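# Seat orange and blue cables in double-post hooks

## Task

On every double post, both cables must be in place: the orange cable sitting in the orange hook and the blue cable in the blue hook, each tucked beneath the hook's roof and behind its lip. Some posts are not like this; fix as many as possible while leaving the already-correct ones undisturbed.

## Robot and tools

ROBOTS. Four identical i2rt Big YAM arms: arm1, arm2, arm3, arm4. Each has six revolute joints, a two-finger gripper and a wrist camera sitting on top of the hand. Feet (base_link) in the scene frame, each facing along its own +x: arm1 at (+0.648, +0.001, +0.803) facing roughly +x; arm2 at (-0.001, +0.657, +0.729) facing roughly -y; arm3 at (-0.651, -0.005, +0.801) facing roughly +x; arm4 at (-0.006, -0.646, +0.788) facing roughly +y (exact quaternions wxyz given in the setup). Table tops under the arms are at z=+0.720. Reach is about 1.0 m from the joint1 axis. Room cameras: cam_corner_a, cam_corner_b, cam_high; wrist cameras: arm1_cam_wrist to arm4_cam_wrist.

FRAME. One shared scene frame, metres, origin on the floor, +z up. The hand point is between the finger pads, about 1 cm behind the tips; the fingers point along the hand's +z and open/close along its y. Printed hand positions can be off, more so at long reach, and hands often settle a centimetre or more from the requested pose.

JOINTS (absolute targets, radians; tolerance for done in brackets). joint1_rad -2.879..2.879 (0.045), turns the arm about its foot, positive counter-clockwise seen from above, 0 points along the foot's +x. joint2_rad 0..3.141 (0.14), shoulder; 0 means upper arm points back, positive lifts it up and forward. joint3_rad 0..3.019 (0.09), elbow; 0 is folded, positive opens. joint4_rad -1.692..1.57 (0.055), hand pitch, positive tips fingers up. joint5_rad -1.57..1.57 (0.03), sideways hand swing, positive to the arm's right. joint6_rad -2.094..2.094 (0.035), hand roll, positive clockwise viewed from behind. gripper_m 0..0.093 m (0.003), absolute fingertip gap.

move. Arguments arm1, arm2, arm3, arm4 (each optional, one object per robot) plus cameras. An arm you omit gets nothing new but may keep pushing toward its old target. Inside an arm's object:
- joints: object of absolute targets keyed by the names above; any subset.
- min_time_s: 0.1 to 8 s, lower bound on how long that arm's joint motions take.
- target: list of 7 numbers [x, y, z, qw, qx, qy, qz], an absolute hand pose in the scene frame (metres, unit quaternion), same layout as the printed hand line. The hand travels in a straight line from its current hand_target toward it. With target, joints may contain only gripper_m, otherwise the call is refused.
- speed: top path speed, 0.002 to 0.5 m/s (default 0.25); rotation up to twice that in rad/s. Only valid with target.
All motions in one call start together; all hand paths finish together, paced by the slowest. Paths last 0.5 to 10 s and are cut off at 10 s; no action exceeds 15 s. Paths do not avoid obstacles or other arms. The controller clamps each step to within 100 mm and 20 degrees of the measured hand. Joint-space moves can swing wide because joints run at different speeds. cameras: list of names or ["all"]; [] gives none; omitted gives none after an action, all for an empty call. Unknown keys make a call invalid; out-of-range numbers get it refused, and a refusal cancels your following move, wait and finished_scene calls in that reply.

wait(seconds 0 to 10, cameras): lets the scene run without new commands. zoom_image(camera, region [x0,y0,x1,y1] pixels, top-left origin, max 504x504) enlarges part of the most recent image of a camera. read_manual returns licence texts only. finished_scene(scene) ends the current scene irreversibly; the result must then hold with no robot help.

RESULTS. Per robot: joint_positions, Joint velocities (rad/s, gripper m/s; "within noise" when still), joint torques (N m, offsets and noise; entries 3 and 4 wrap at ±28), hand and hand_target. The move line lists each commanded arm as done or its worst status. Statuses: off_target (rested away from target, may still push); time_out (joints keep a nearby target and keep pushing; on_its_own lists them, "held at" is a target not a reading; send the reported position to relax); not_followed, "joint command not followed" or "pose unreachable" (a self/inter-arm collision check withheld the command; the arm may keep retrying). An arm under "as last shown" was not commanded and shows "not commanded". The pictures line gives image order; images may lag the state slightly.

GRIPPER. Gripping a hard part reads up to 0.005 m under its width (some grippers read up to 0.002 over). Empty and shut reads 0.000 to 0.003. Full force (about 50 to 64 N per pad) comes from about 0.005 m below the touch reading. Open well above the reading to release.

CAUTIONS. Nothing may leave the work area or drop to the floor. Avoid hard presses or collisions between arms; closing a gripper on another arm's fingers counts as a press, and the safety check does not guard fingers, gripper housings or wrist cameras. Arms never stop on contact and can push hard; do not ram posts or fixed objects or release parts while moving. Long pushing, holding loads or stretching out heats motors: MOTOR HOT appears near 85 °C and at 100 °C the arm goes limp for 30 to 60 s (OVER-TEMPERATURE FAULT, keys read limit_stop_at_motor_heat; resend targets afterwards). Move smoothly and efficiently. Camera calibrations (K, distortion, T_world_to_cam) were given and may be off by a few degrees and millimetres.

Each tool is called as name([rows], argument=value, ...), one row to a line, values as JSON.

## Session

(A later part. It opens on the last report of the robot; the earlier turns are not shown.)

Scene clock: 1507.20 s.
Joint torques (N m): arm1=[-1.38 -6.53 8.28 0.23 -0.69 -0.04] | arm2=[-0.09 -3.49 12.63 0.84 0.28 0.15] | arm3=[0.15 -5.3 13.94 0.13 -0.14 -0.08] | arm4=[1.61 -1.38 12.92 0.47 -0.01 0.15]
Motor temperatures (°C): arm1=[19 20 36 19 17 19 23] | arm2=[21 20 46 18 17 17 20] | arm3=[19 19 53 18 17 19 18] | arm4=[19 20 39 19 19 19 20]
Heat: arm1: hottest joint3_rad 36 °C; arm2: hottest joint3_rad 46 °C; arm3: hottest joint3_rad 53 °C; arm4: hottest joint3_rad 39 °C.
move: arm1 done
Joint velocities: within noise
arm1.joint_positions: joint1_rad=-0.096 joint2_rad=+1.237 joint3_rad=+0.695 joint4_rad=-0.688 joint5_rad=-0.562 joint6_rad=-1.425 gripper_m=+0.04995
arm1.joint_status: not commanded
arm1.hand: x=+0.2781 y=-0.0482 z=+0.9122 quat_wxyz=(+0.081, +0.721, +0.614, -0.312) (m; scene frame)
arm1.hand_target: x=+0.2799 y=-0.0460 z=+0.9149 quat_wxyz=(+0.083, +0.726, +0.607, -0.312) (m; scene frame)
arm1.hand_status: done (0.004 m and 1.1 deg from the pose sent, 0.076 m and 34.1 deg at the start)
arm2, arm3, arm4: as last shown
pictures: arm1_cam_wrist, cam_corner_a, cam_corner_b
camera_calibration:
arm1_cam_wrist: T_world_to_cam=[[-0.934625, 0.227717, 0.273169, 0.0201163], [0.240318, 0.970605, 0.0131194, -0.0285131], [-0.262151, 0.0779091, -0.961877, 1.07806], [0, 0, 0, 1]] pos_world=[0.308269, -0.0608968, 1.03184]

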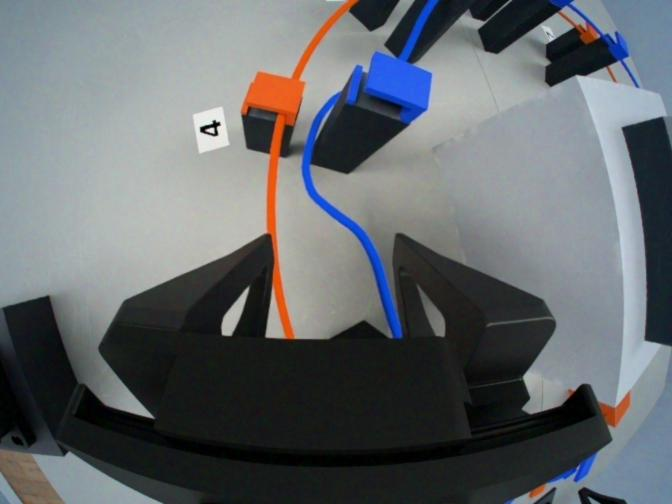

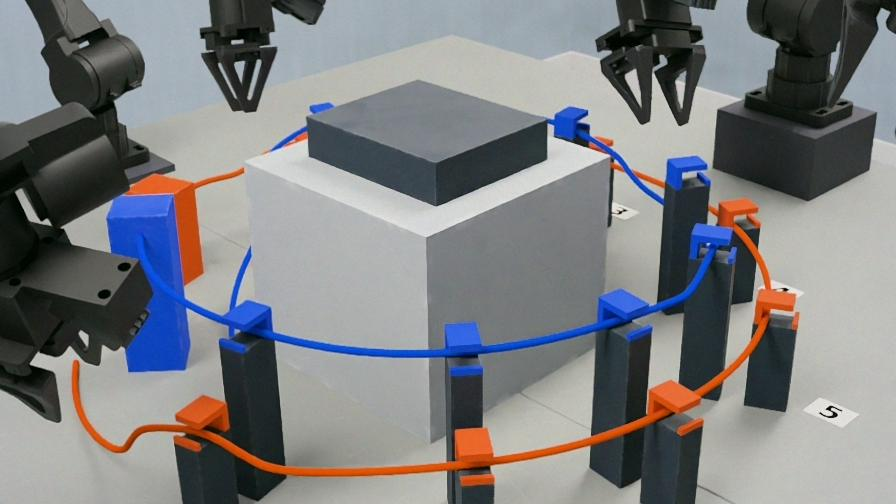

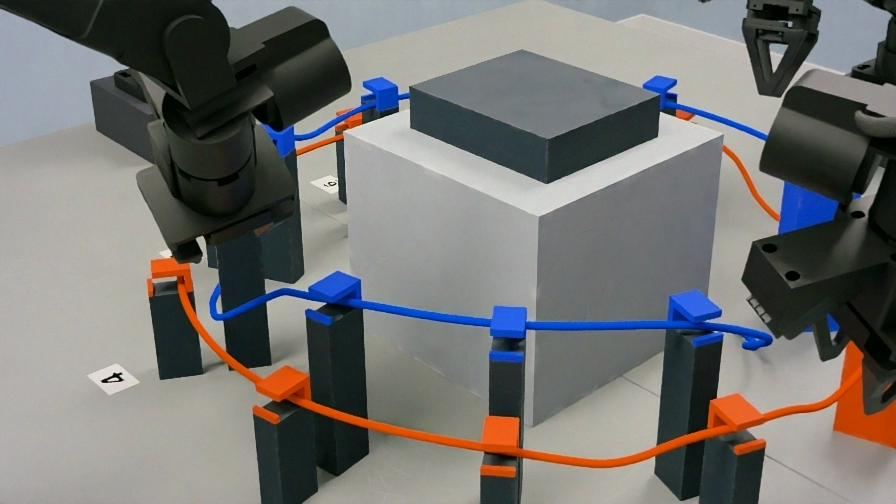

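move(arm1={"target": [0.2720, -0.0650, 0.873, 0.0831, 0.7262, 0.6067, -0.3124], "speed": 0.15}, cameras=["arm1_cam_wrist", "cam_corner_b"])

zoom_image(camera="arm1_cam_wrist", region=[180, 0, 500, 330])

zoom_image(camera="cam_corner_b", region=[140, 160, 390, 370])

Scene clock: 1539.97 s.
Joint torques (N m): arm1=[-0.09 -5.66 7.79 1.42 -0.33 -0.01] | arm2=[-0.26 -3.55 12.66 0.8 0.29 0.15] | arm3=[0.21 -5.36 13.94 0.13 -0.13 -0.08] | arm4=[1.67 -1.26 12.89 0.47 -0.01 0.17]
Motor temperatures (°C): arm1=[19 21 34 19 17 19 21] | arm2=[21 20 46 18 17 17 20] | arm3=[19 19 53 18 17 19 18] | arm4=[19 20 40 19 19 19 20]
Heat: arm1: hottest joint3_rad 34 °C; arm2: hottest joint3_rad 46 °C; arm3: hottest joint3_rad 53 °C; arm4: hottest joint3_rad 40 °C.
move: arm1 done
Joint velocities: within noise
arm1.joint_positions: joint1_rad=-0.050 joint2_rad=+1.313 joint3_rad=+0.636 joint4_rad=-0.530 joint5_rad=-0.548 joint6_rad=-1.358 gripper_m=+0.04995
arm1.joint_status: not commanded
arm1.hand: x=+0.2753 y=-0.0628 z=+0.8744 quat_wxyz=(+0.085, +0.726, +0.608, -0.311) (m; scene frame)
arm1.hand_target: x=+0.2721 y=-0.0650 z=+0.8731 quat_wxyz=(+0.083, +0.726, +0.607, -0.312) (m; scene frame)
arm1.hand_status: done (0.004 m and 0.3 deg from the pose sent, 0.043 m and 1.1 deg at the start)
arm2, arm3, arm4: as last shown
pictures: arm1_cam_wrist, cam_corner_b
camera_calibration:
arm1_cam_wrist: T_world_to_cam=[[-0.934434, 0.241503, 0.261744, 0.0420826], [0.252411, 0.967584, 0.00835526, -0.0125245], [-0.251241, 0.0738743, -0.965101, 1.04169], [0, 0, 0, 1]] pos_world=[0.3042, -0.0749986, 0.994426]

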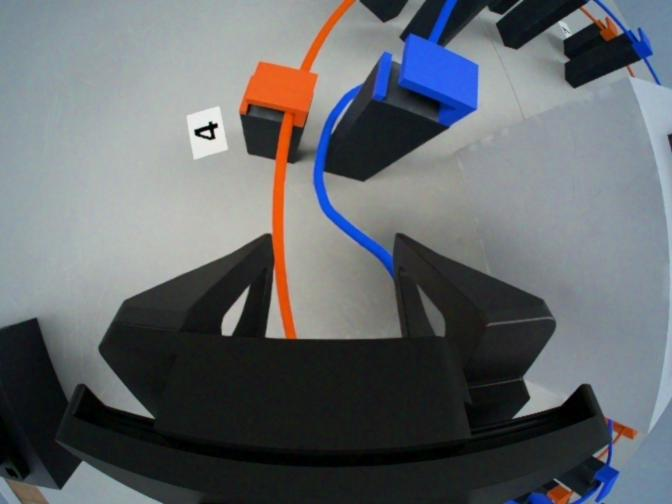

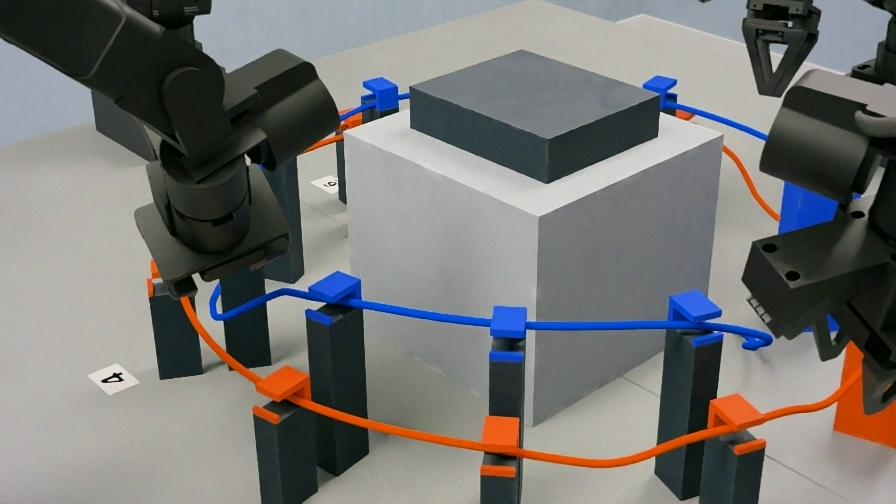

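Scaled by 1.527 from the camera's 672x504 image, which has a finer 960x720 frame.

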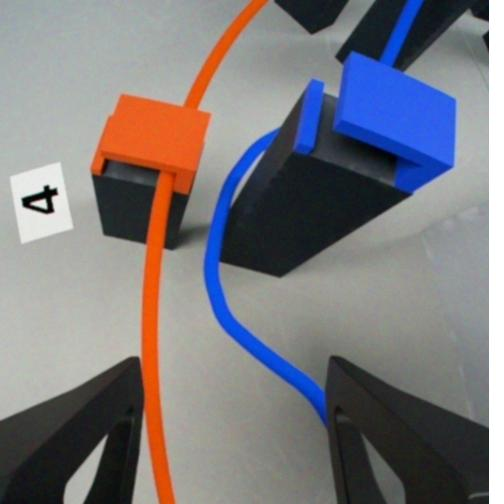

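Scaled by 2.016 from the camera's 896x504 image, which has a finer 1280x720 frame.

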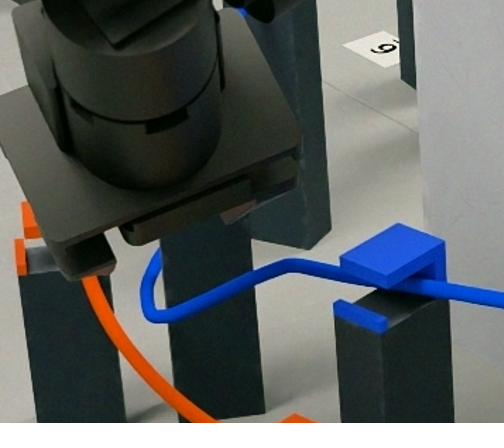

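move(arm1={"target": [0.2480, -0.0930, 0.801, 0.0831, 0.7262, 0.6067, -0.3124], "speed": 0.12}, cameras=["arm1_cam_wrist", "cam_corner_b", "cam_corner_a"])

zoom_image(camera="arm1_cam_wrist", region=[180, 0, 500, 330])

zoom_image(camera="cam_corner_b", region=[140, 160, 390, 370])

Scene clock: 1574.33 s.
Joint torques (N m): arm1=[-0.21 -6.95 6.11 1.55 -0.26 -0.05] | arm2=[-0.15 -3.6 12.63 0.84 0.28 0.15] | arm3=[0.09 -5.3 13.97 0.13 -0.14 -0.08] | arm4=[1.85 -1.08 12.93 0.47 -0.01 0.16]
Motor temperatures (°C): arm1=[19 20 33 19 17 19 21] | arm2=[21 20 47 18 17 17 20] | arm3=[19 19 54 18 17 19 18] | arm4=[19 20 40 19 18 19 20]
Heat: arm1: hottest joint3_rad 33 °C; arm2: hottest joint3_rad 47 °C; arm3: hottest joint3_rad 54 °C; arm4: hottest joint3_rad 40 °C.
move: arm1 done
Joint velocities: within noise
arm1.joint_positions: joint1_rad=+0.036 joint2_rad=+1.551 joint3_rad=+0.615 joint4_rad=-0.218 joint5_rad=-0.515 joint6_rad=-1.267 gripper_m=+0.04995
arm1.joint_status: not commanded
arm1.hand: x=+0.2498 y=-0.0906 z=+0.8045 quat_wxyz=(+0.083, +0.724, +0.609, -0.313) (m; scene frame)
arm1.hand_target: x=+0.2480 y=-0.0930 z=+0.8011 quat_wxyz=(+0.083, +0.726, +0.607, -0.312) (m; scene frame)
arm1.hand_status: done (0.005 m and 0.3 deg from the pose sent, 0.084 m and 0.3 deg at the start)
arm2, arm3, arm4: as last shown
pictures: arm1_cam_wrist, cam_corner_a, cam_corner_b
camera_calibration:
arm1_cam_wrist: T_world_to_cam=[[-0.933387, 0.239654, 0.267123, 0.0384126], [0.250669, 0.968045, 0.00739486, 0.0226693], [-0.256814, 0.0738618, -0.963634, 0.970035], [0, 0, 0, 1]] pos_world=[0.27929, -0.102799, 0.92433]

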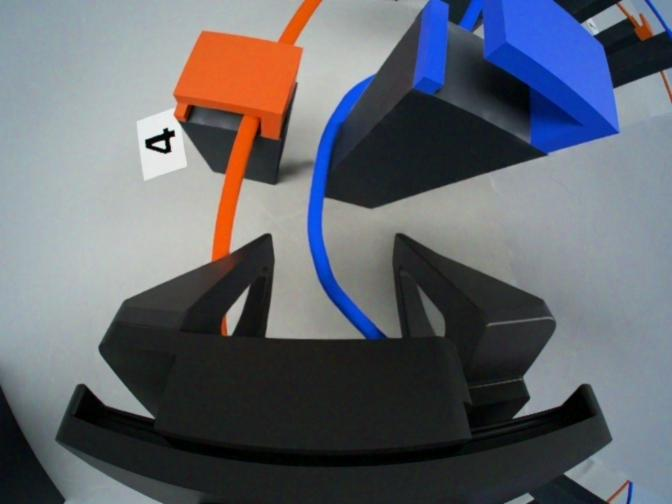

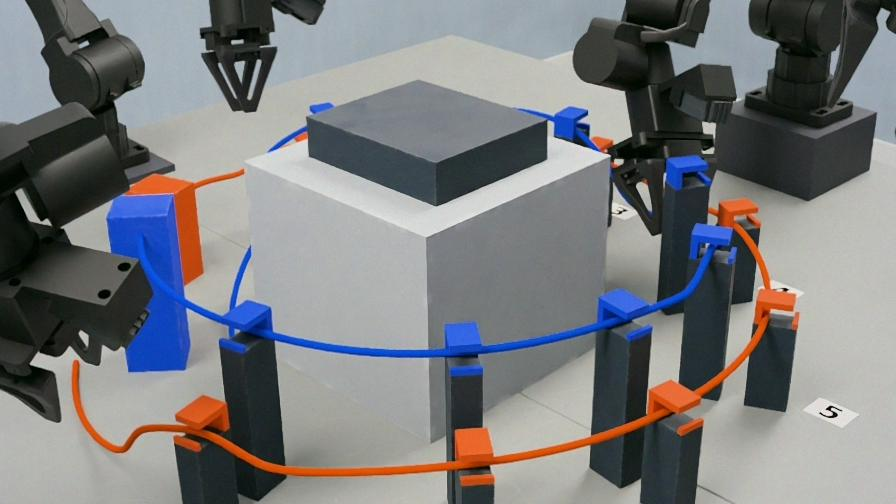

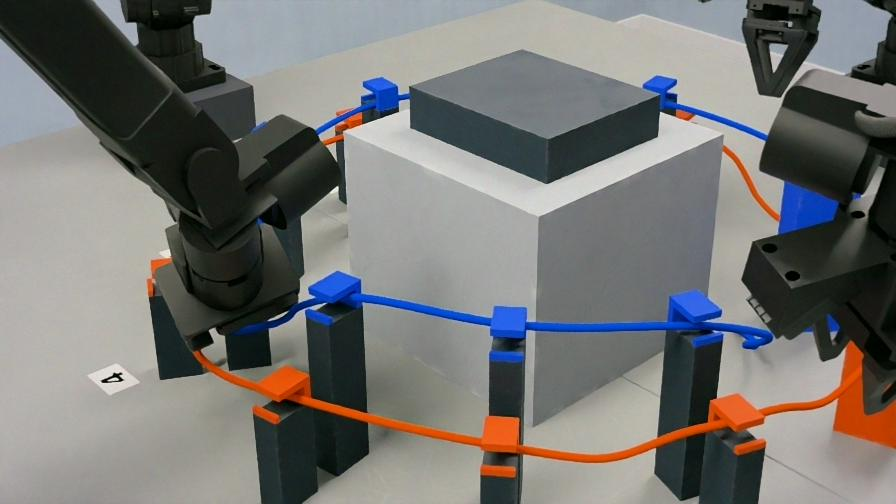

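Scaled by 1.527 from the camera's 672x504 image, which has a finer 960x720 frame.

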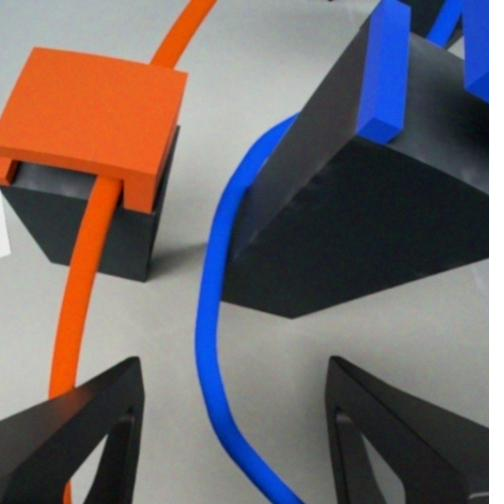

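Scaled by 2.016 from the camera's 896x504 image, which has a finer 1280x720 frame.

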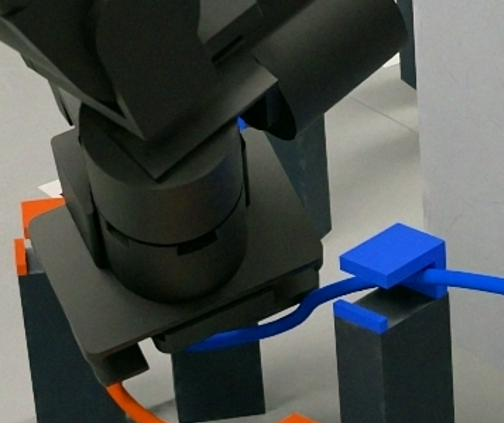

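move(arm1={"target": [0.2420, -0.1010, 0.7875, 0.0831, 0.7262, 0.6067, -0.3124], "speed": 0.1}, cameras=["arm1_cam_wrist", "cam_corner_b"])

zoom_image(camera="arm1_cam_wrist", region=[180, 0, 500, 330])

zoom_image(camera="cam_corner_b", region=[140, 160, 390, 370])

Scene clock: 1591.67 s.
Joint torques (N m): arm1=[-0.03 -7.12 6.32 1.54 -0.27 0.01] | arm2=[-0.09 -3.6 12.63 0.76 0.28 0.15] | arm3=[0.09 -5.3 13.94 0.14 -0.13 -0.08] | arm4=[1.55 -1.2 12.89 0.53 -0.01 0.14]
Motor temperatures (°C): arm1=[19 20 33 19 17 19 21] | arm2=[21 20 47 18 17 17 20] | arm3=[19 19 54 18 17 19 18] | arm4=[19 20 40 19 18 19 20]
Heat: arm1: hottest joint3_rad 33 °C; arm2: hottest joint3_rad 47 °C; arm3: hottest joint3_rad 54 °C; arm4: hottest joint3_rad 40 °C.
move: arm1 done
Joint velocities: within noise
arm1.joint_positions: joint1_rad=+0.058 joint2_rad=+1.601 joint3_rad=+0.615 joint4_rad=-0.160 joint5_rad=-0.506 joint6_rad=-1.244 gripper_m=+0.04995
arm1.joint_status: not commanded
arm1.hand: x=+0.2462 y=-0.0979 z=+0.7902 quat_wxyz=(+0.083, +0.725, +0.608, -0.312) (m; scene frame)
arm1.hand_target: x=+0.2421 y=-0.1010 z=+0.7876 quat_wxyz=(+0.083, +0.726, +0.607, -0.312) (m; scene frame)
arm1.hand_status: done (0.006 m and 0.2 deg from the pose sent, 0.021 m and 0.3 deg at the start)
arm2, arm3, arm4: as last shown
pictures: arm1_cam_wrist, cam_corner_b
camera_calibration:
arm1_cam_wrist: T_world_to_cam=[[-0.93382, 0.24054, 0.264802, 0.0426728], [0.25169, 0.967771, 0.00848101, 0.0296132], [-0.254227, 0.0745678, -0.964266, 0.955837], [0, 0, 0, 1]] pos_world=[0.275395, -0.110198, 0.91013]

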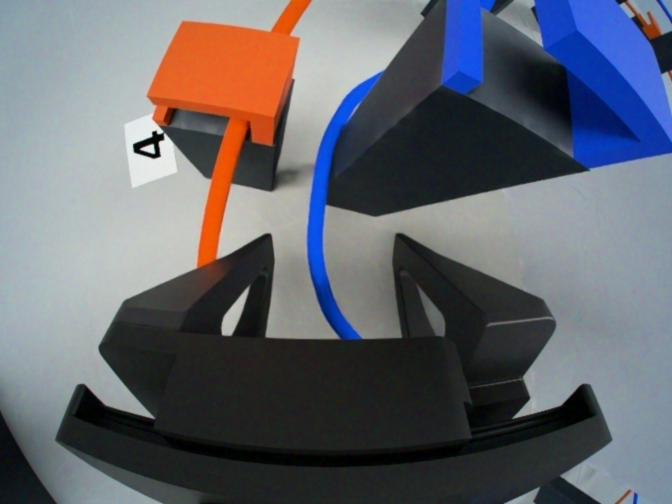

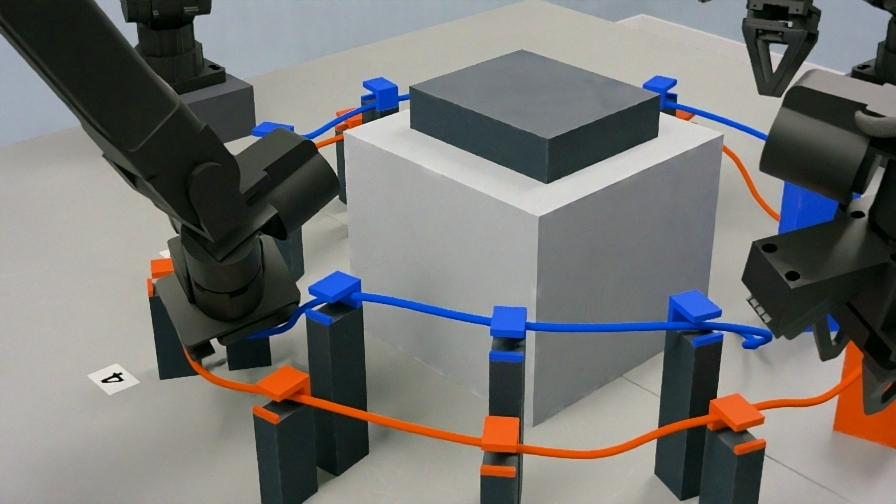

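Scaled by 1.527 from the camera's 672x504 image, which has a finer 960x720 frame.

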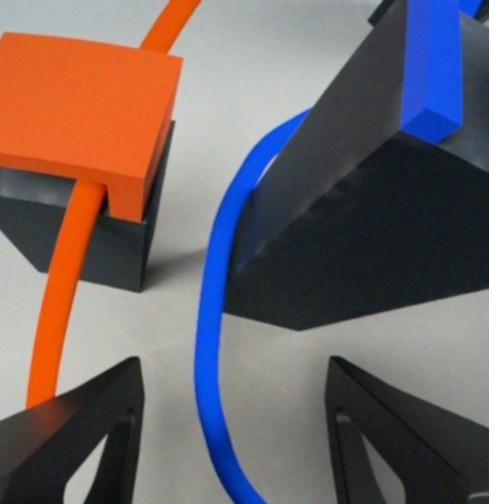

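Scaled by 2.016 from the camera's 896x504 image, which has a finer 1280x720 frame.

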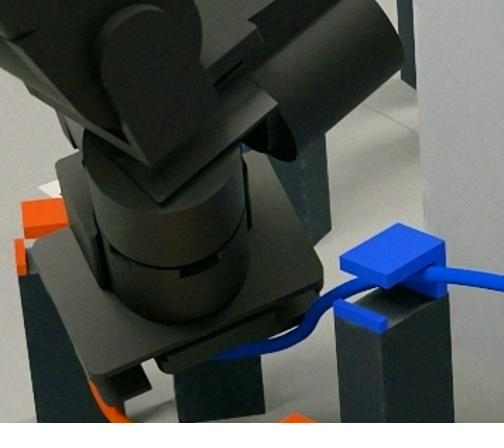

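move(arm1={"joints": {"gripper_m": 0.003}}, cameras=["arm1_cam_wrist", "cam_corner_b"])

zoom_image(camera="arm1_cam_wrist", region=[180, 0, 500, 330])

zoom_image(camera="cam_corner_b", region=[140, 160, 390, 370])

Scene clock: 1598.20 s.
Joint torques (N m): arm1=[-0.15 -7.47 6.31 1.5 -0.29 -0.03] | arm2=[-0.15 -3.6 12.67 0.76 0.28 0.14] | arm3=[0.15 -5.36 13.94 0.13 -0.14 -0.08] | arm4=[1.61 -1.44 12.93 0.5 0 0.15]
Motor temperatures (°C): arm1=[19 20 32 19 17 19 21] | arm2=[21 20 47 18 17 17 20] | arm3=[19 19 54 18 17 19 18] | arm4=[19 20 40 19 18 19 20]
Heat: arm1: hottest joint3_rad 32 °C; arm2: hottest joint3_rad 47 °C; arm3: hottest joint3_rad 54 °C; arm4: hottest joint3_rad 40 °C.
move: arm1 done
Joint velocities: within noise
arm1.joint_positions: joint1_rad=+0.059 joint2_rad=+1.607 joint3_rad=+0.614 joint4_rad=-0.160 joint5_rad=-0.505 joint6_rad=-1.243 gripper_m=+0.00455
arm1.joint_status: all done
arm1.hand: x=+0.2473 y=-0.0982 z=+0.7878 quat_wxyz=(+0.085, +0.726, +0.608, -0.309) (m; scene frame)
arm1.hand_target: x=+0.2421 y=-0.1009 z=+0.7876 quat_wxyz=(+0.083, +0.726, +0.607, -0.312) (m; scene frame)
arm1.hand_status: not commanded
arm2, arm3, arm4: as last shown
pictures: arm1_cam_wrist, cam_corner_b
camera_calibration:
arm1_cam_wrist: T_world_to_cam=[[-0.935589, 0.239845, 0.25913, 0.0492925], [0.251115, 0.967897, 0.0107866, 0.0279952], [-0.248224, 0.0751634, -0.965782, 0.953633], [0, 0, 0, 1]] pos_world=[0.275802, -0.110597, 0.907927]

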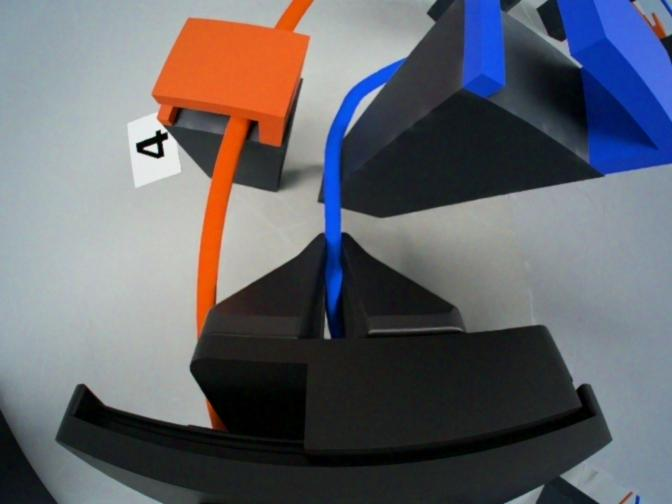

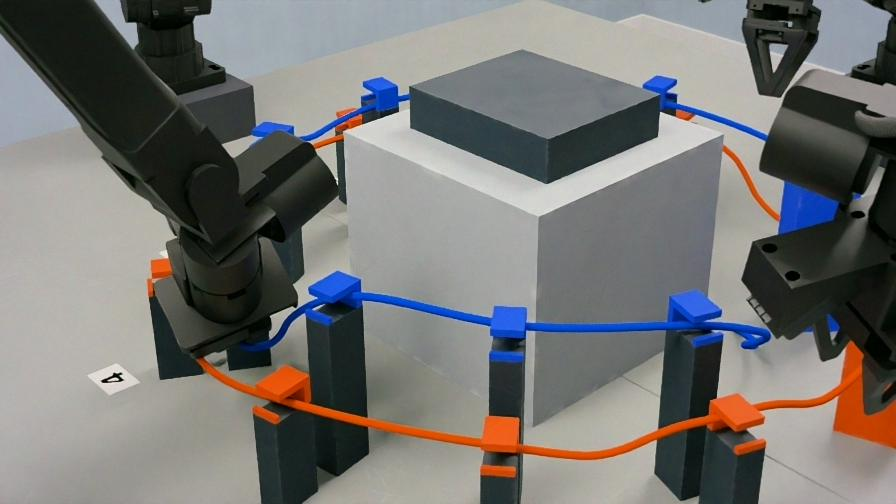

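Scaled by 1.527 from the camera's 672x504 image, which has a finer 960x720 frame.

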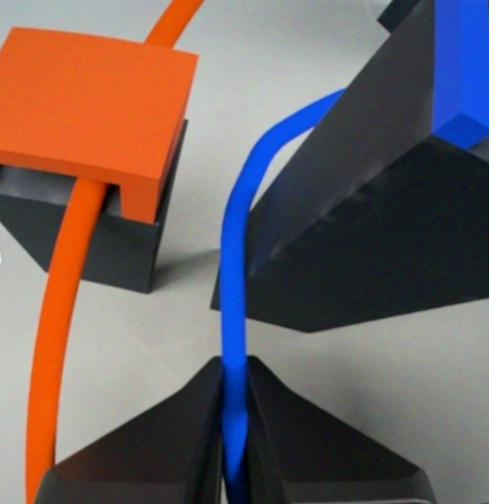

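Scaled by 2.016 from the camera's 896x504 image, which has a finer 1280x720 frame.

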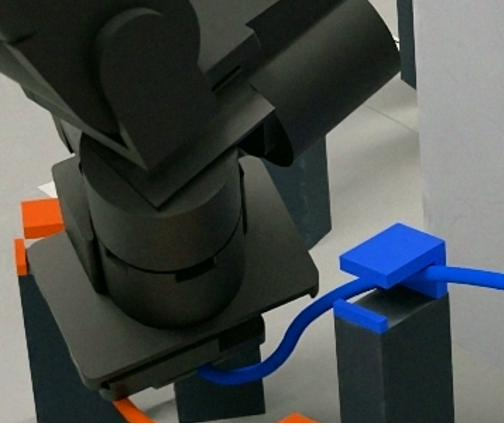

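move(arm1={"target": [0.2560, -0.0990, 0.862, 0.0831, 0.7262, 0.6067, -0.3124], "speed": 0.08}, cameras=["arm1_cam_wrist", "cam_corner_a", "cam_corner_b"])

zoom_image(camera="arm1_cam_wrist", region=[230, 0, 510, 270])

zoom_image(camera="cam_corner_a", region=[640, 140, 780, 260])

zoom_image(camera="cam_corner_b", region=[140, 160, 390, 370])

Scene clock: 1613.53 s.
Joint torques (N m): arm1=[-0.44 -7.36 10.36 0.36 -0.37 -0.06] | arm2=[-0.03 -3.72 12.7 0.77 0.28 0.14] | arm3=[0.21 -5.3 13.96 0.14 -0.14 -0.07] | arm4=[1.67 -1.14 12.89 0.46 0 0.17]
Motor temperatures (°C): arm1=[19 21 32 19 17 19 22] | arm2=[21 20 47 18 17 17 20] | arm3=[19 19 54 18 17 19 18] | arm4=[19 19 40 19 18 19 20]
Heat: arm1: hottest joint3_rad 32 °C; arm2: hottest joint3_rad 47 °C; arm3: hottest joint3_rad 54 °C; arm4: hottest joint3_rad 40 °C.
move: arm1 off_target
Joint velocities: within noise
arm1.joint_positions: joint1_rad=+0.059 joint2_rad=+1.391 joint3_rad=+0.614 joint4_rad=-0.397 joint5_rad=-0.505 joint6_rad=-1.243 gripper_m=+0.00446
arm1.joint_status: not commanded
arm1.hand: x=+0.2712 y=-0.0973 z=+0.8465 quat_wxyz=(+0.091, +0.729, +0.608, -0.301) (m; scene frame)
arm1.hand_target: x=+0.2565 y=-0.0990 z=+0.8622 quat_wxyz=(+0.083, +0.726, +0.607, -0.313) (m; scene frame)
arm1.hand_status: off_target (0.022 m and 1.6 deg from the pose sent, 0.075 m and 0.5 deg at the start)
arm2.joint_positions: joint1_rad=+0.371 joint2_rad=+0.997 joint3_rad=+0.703 joint4_rad=-1.083 joint5_rad=+0.210 joint6_rad=-0.945 gripper_m=+0.04991
arm2.joint_status: not commanded
arm2.hand: x=+0.0591 y=+0.3761 z=+0.8678 quat_wxyz=(+0.042, -0.151, -0.978, +0.138) (m; scene frame)
arm2.hand_target: x=+0.0662 y=+0.3628 z=+0.8898 quat_wxyz=(+0.031, -0.153, -0.975, +0.159) (m; scene frame)
arm2.hand_status: not commanded
arm3, arm4: as last shown
pictures: arm1_cam_wrist, cam_corner_a, cam_corner_b
camera_calibration:
arm1_cam_wrist: T_world_to_cam=[[-0.940987, 0.239551, 0.239079, 0.0746322], [0.250707, 0.967915, 0.0169281, 0.0153111], [-0.227353, 0.0758679, -0.970853, 1.0149], [0, 0, 0, 1]] pos_world=[0.29713, -0.109696, 0.967215]

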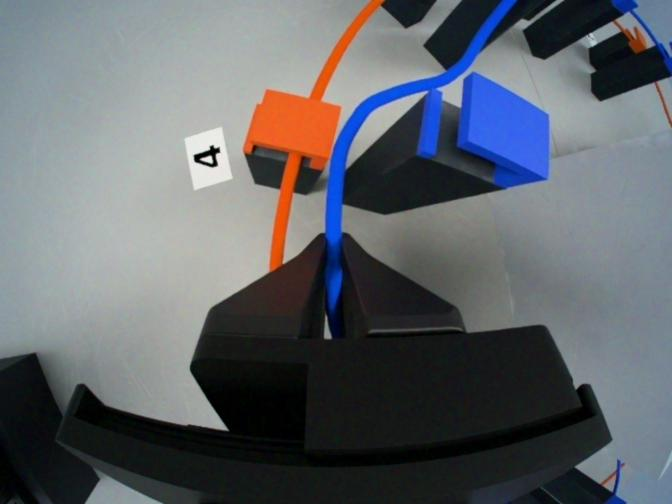

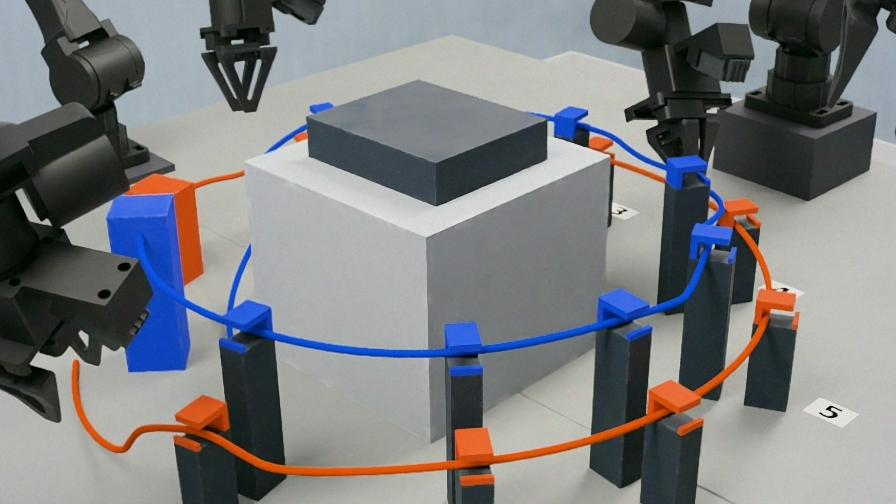

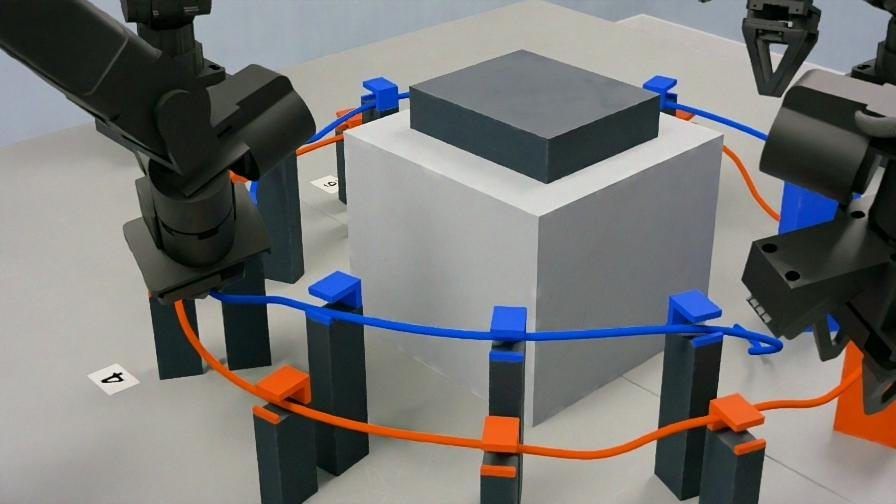

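Scaled by 1.800 from the camera's 672x504 image, which has a finer 960x720 frame.

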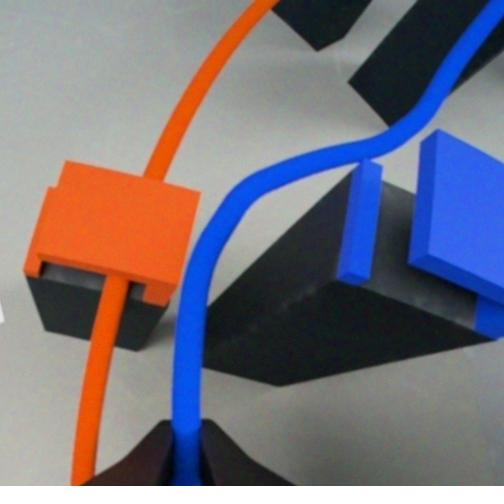

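Scaled by 3.600 from the camera's 896x504 image, which has a finer 1280x720 frame.

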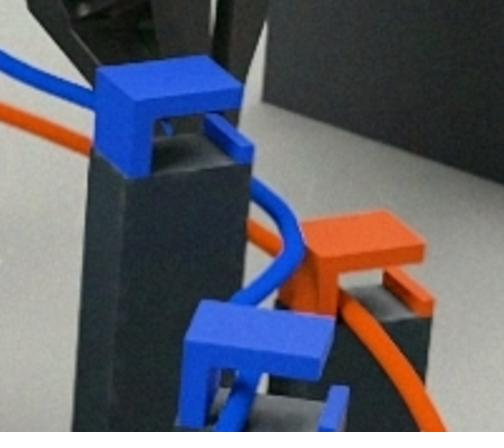

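Scaled by 2.016 from the camera's 896x504 image, which has a finer 1280x720 frame.

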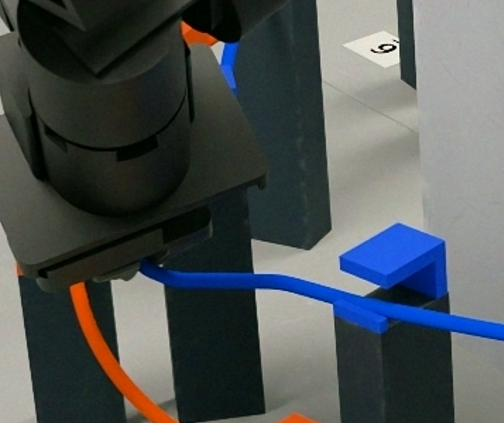

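move(arm1={"joints": {"joint1_rad": 0.022, "joint2_rad": 1.328, "joint3_rad": 0.614, "joint4_rad": -0.325}, "min_time_s": 1.2}, cameras=["arm1_cam_wrist", "cam_corner_a", "cam_corner_b"])

zoom_image(camera="arm1_cam_wrist", region=[230, 0, 510, 270])

zoom_image(camera="cam_corner_a", region=[640, 140, 780, 260])

zoom_image(camera="cam_corner_b", region=[230, 220, 390, 340])

Scene clock: 1640.37 s.
Joint torques (N m): arm1=[-1.55 -7.3 7.51 1.84 -0.35 -0.05] | arm2=[-0.32 -3.55 12.64 0.8 0.27 0.16] | arm3=[0.15 -5.36 13.94 0.13 -0.14 -0.07] | arm4=[1.49 -1.03 12.92 0.49 -0.03 0.16]
Motor temperatures (°C): arm1=[19 21 34 19 17 19 22] | arm2=[21 20 47 18 17 17 20] | arm3=[19 19 55 18 17 19 18] | arm4=[19 19 40 19 18 19 20]
Heat: arm1: hottest joint3_rad 34 °C; arm2: hottest joint3_rad 47 °C; arm3: hottest joint3_rad 55 °C; arm4: hottest joint3_rad 40 °C.
move: arm1 done
Joint velocities: within noise
arm1.joint_positions: joint1_rad=+0.032 joint2_rad=+1.340 joint3_rad=+0.614 joint4_rad=-0.344 joint5_rad=-0.505 joint6_rad=-1.243 gripper_m=+0.00446
arm1.joint_status: all done
arm1.hand: x=+0.2542 y=-0.0871 z=+0.8706 quat_wxyz=(+0.057, +0.721, +0.601, -0.341) (m; scene frame)
arm1.hand_target: x=+0.2488 y=-0.0828 z=+0.8770 quat_wxyz=(+0.047, +0.722, +0.595, -0.352) (m; scene frame)
arm1.hand_status: not commanded
arm2, arm4: as last shown
arm3.joint_positions: joint1_rad=-0.209 joint2_rad=+0.923 joint3_rad=+0.424 joint4_rad=-0.766 joint5_rad=-0.219 joint6_rad=+0.956 gripper_m=+0.05487
arm3.joint_status: not commanded
arm3.hand: x=-0.3924 y=-0.0295 z=+0.8555 quat_wxyz=(-0.096, -0.540, -0.822, -0.152) (m; scene frame)
arm3.hand_target: x=-0.3727 y=-0.0367 z=+0.8797 quat_wxyz=(-0.123, -0.532, -0.822, -0.161) (m; scene frame)
arm3.hand_status: not commanded
pictures: arm1_cam_wrist, cam_corner_a, cam_corner_b
camera_calibration:
arm1_cam_wrist: T_world_to_cam=[[-0.904332, 0.265635, 0.334097, -0.039428], [0.277241, 0.960707, -0.01341, 0.0284361], [-0.324532, 0.0804982, -0.942443, 1.03404], [0, 0, 0, 1]] pos_world=[0.292038, -0.100083, 0.988075]

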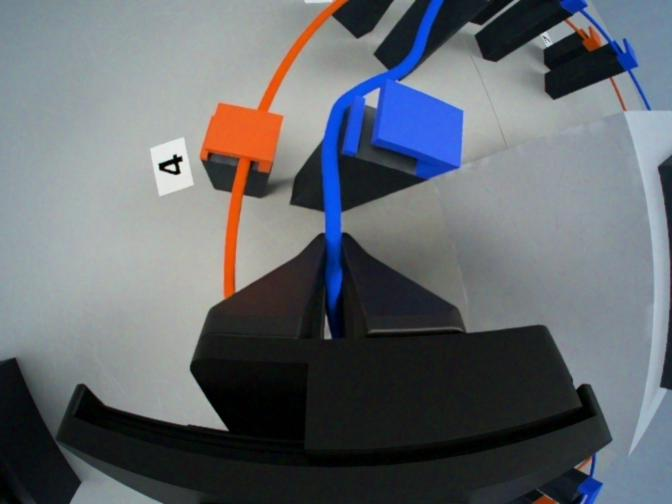

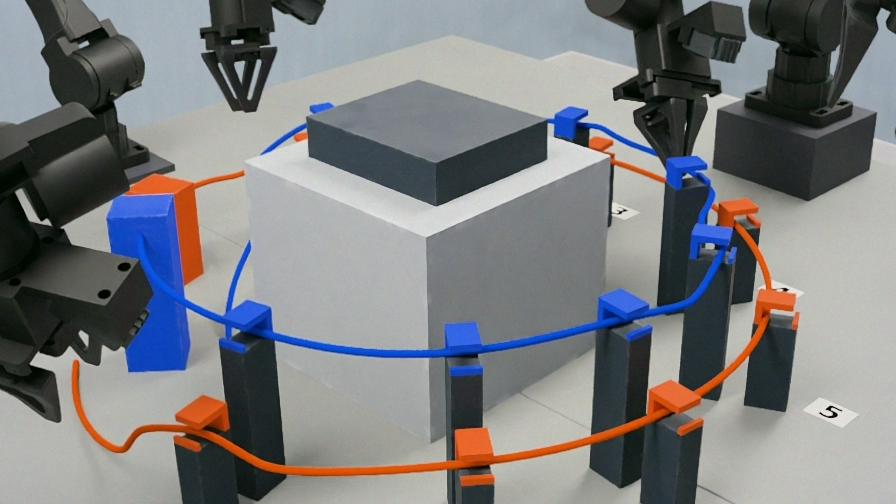

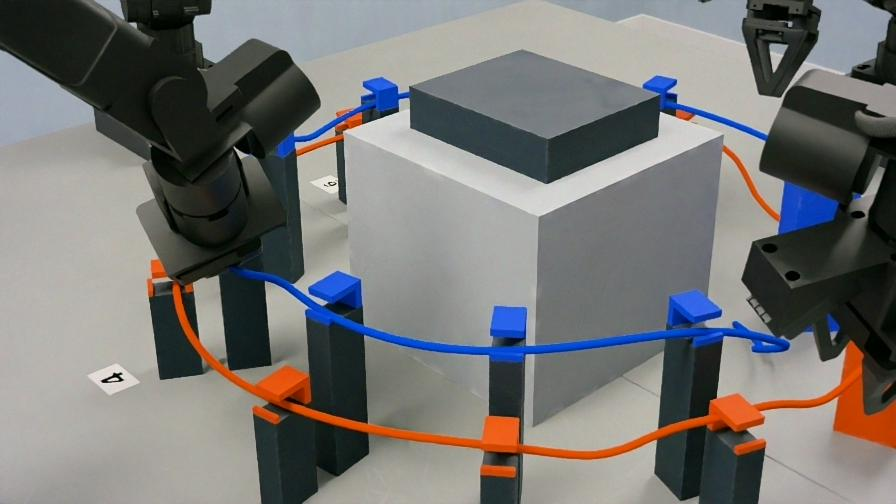

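Scaled by 1.800 from the camera's 672x504 image, which has a finer 960x720 frame.

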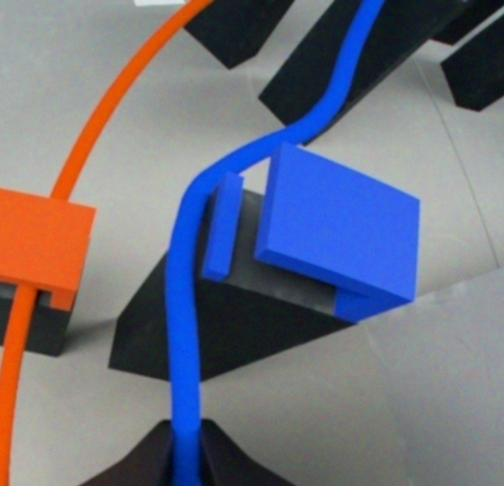

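Scaled by 3.600 from the camera's 896x504 image, which has a finer 1280x720 frame.

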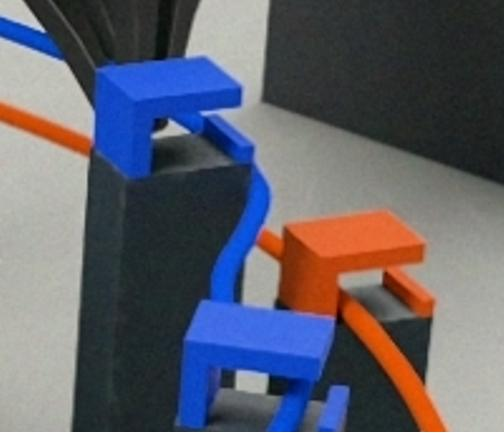

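Scaled by 3.150 from the camera's 896x504 image, which has a finer 1280x720 frame.

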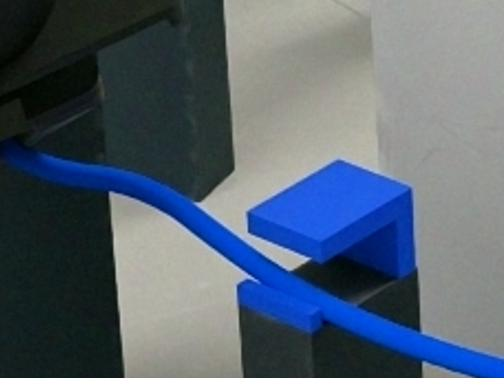

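zoom_image(camera="cam_corner_b", region=[470, 290, 550, 380])

zoom_image(camera="cam_corner_b", region=[650, 270, 800, 370])

zoom_image(camera="cam_corner_b", region=[290, 250, 390, 340])

Scaled by 5.600 from the camera's 896x504 image, which has a finer 1280x720 frame.

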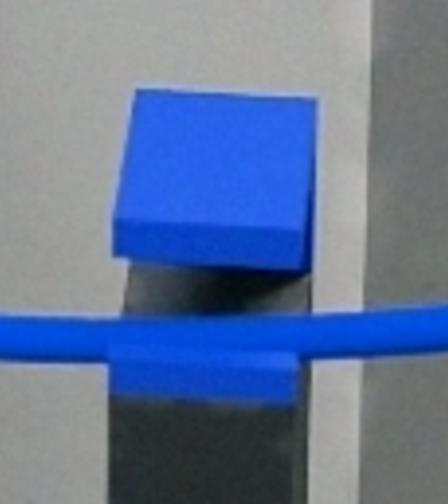

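Scaled by 3.360 from the camera's 896x504 image, which has a finer 1280x720 frame.

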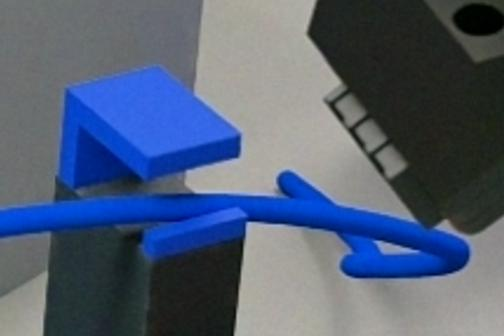

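Scaled by 5.040 from the camera's 896x504 image, which has a finer 1280x720 frame.

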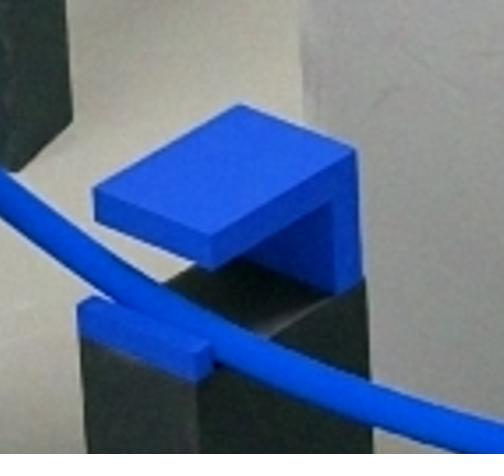

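move(arm1={"joints": {"joint1_rad": 0.014, "joint2_rad": 1.297, "joint3_rad": 0.614, "joint4_rad": -0.312}, "min_time_s": 0.8}, cameras=["arm1_cam_wrist", "cam_corner_a", "cam_corner_b"])

zoom_image(camera="arm1_cam_wrist", region=[230, 0, 510, 270])

zoom_image(camera="cam_corner_a", region=[640, 140, 780, 260])

zoom_image(camera="cam_corner_b", region=[290, 250, 390, 340])

Scene clock: 1662.30 s.
Joint torques (N m): arm1=[-1.73 -7.24 8.03 2.03 -0.34 -0.05] | arm2=[-0.15 -3.72 12.66 0.79 0.28 0.16] | arm3=[0.21 -5.42 13.94 0.14 -0.14 -0.08] | arm4=[1.67 -1.32 12.92 0.51 -0.02 0.17]
Motor temperatures (°C): arm1=[19 21 33 19 17 19 23] | arm2=[21 20 47 18 17 17 20] | arm3=[19 19 55 18 17 19 18] | arm4=[18 19 40 19 18 19 20]
Heat: arm1: hottest joint3_rad 33 °C; arm2: hottest joint3_rad 47 °C; arm3: hottest joint3_rad 55 °C; arm4: hottest joint3_rad 40 °C.
move: arm1 done
Joint velocities: arm1=[within noise] | arm2=[within noise] | arm3=[within noise] | arm4=[-0.005 -0.015 0.046 -0.002 -0.051 -0.095 0]
arm1.joint_positions: joint1_rad=+0.026 joint2_rad=+1.311 joint3_rad=+0.610 joint4_rad=-0.335 joint5_rad=-0.505 joint6_rad=-1.243 gripper_m=+0.00445
arm1.joint_status: all done
arm1.hand: x=+0.2518 y=-0.0847 z=+0.8810 quat_wxyz=(+0.045, +0.717, +0.600, -0.354) (m; scene frame)
arm1.hand_target: x=+0.2442 y=-0.0796 z=+0.8901 quat_wxyz=(+0.032, +0.716, +0.593, -0.367) (m; scene frame)
arm1.hand_status: not commanded
arm2, arm3: as last shown
arm4.joint_positions: joint1_rad=-0.352 joint2_rad=+0.756 joint3_rad=+0.957 joint4_rad=-1.474 joint5_rad=-0.276 joint6_rad=+0.669 gripper_m=+0.04989
arm4.joint_status: not commanded
arm4.hand: x=+0.0320 y=-0.4031 z=+1.0706 quat_wxyz=(+0.024, +0.284, -0.939, -0.193) (m; scene frame)
arm4.hand_target: x=+0.0300 y=-0.4002 z=+1.0799 quat_wxyz=(+0.022, +0.284, -0.938, -0.196) (m; scene frame)
arm4.hand_status: not commanded
pictures: arm1_cam_wrist, cam_corner_a, cam_corner_b
camera_calibration:
arm1_cam_wrist: T_world_to_cam=[[-0.890532, 0.271361, 0.365125, -0.0760407], [0.282568, 0.958959, -0.0235211, 0.0343519], [-0.356523, 0.0822266, -0.930661, 1.04069], [0, 0, 0, 1]] pos_world=[0.293605, -0.0978796, 0.997098]

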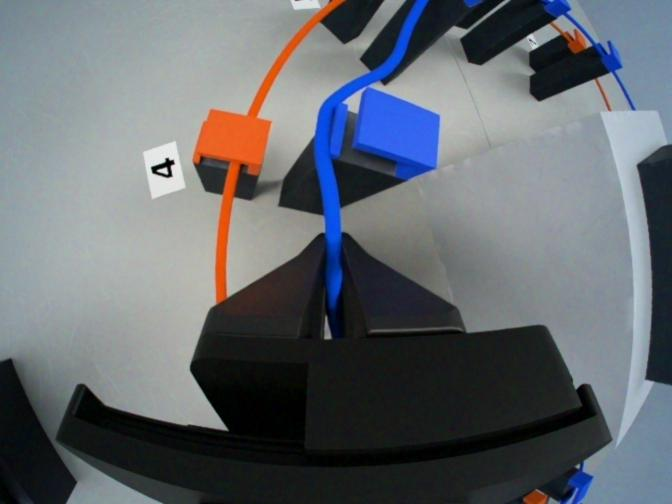

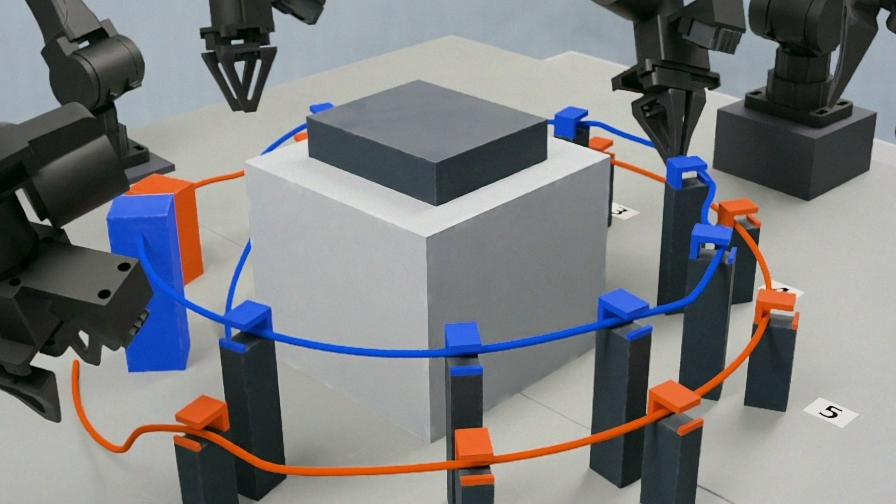

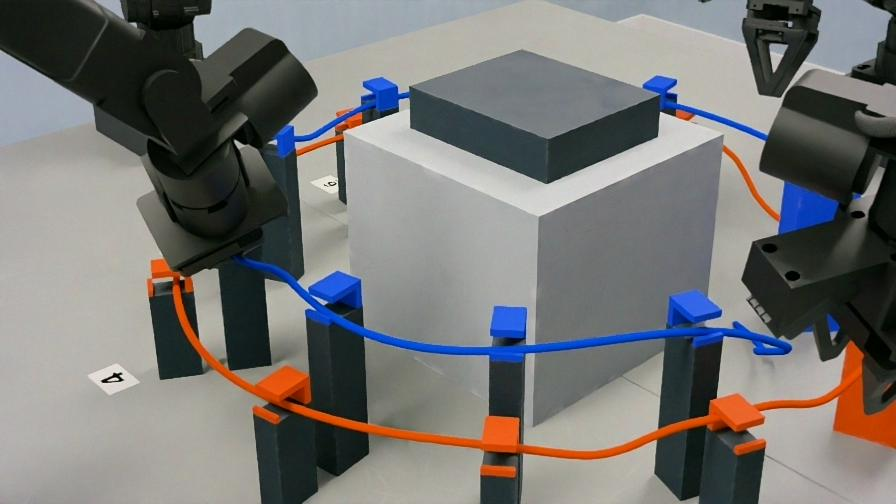

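Scaled by 1.800 from the camera's 672x504 image, which has a finer 960x720 frame.

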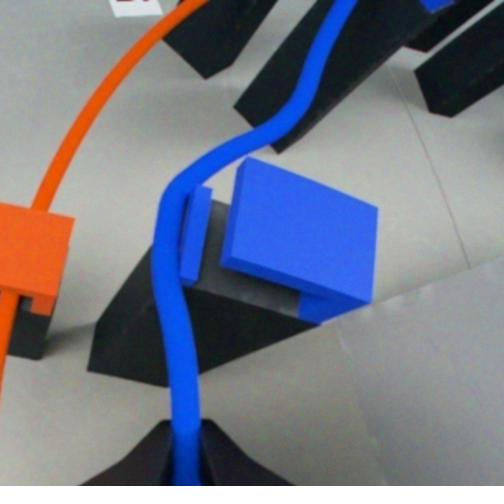

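Scaled by 3.600 from the camera's 896x504 image, which has a finer 1280x720 frame.

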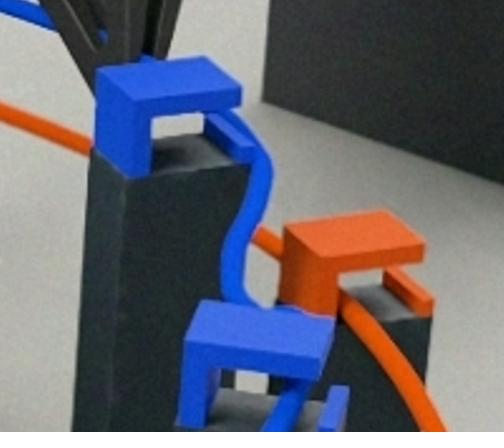

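Scaled by 5.040 from the camera's 896x504 image, which has a finer 1280x720 frame.

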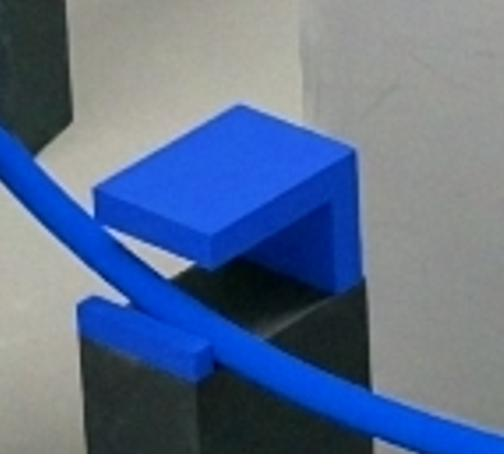

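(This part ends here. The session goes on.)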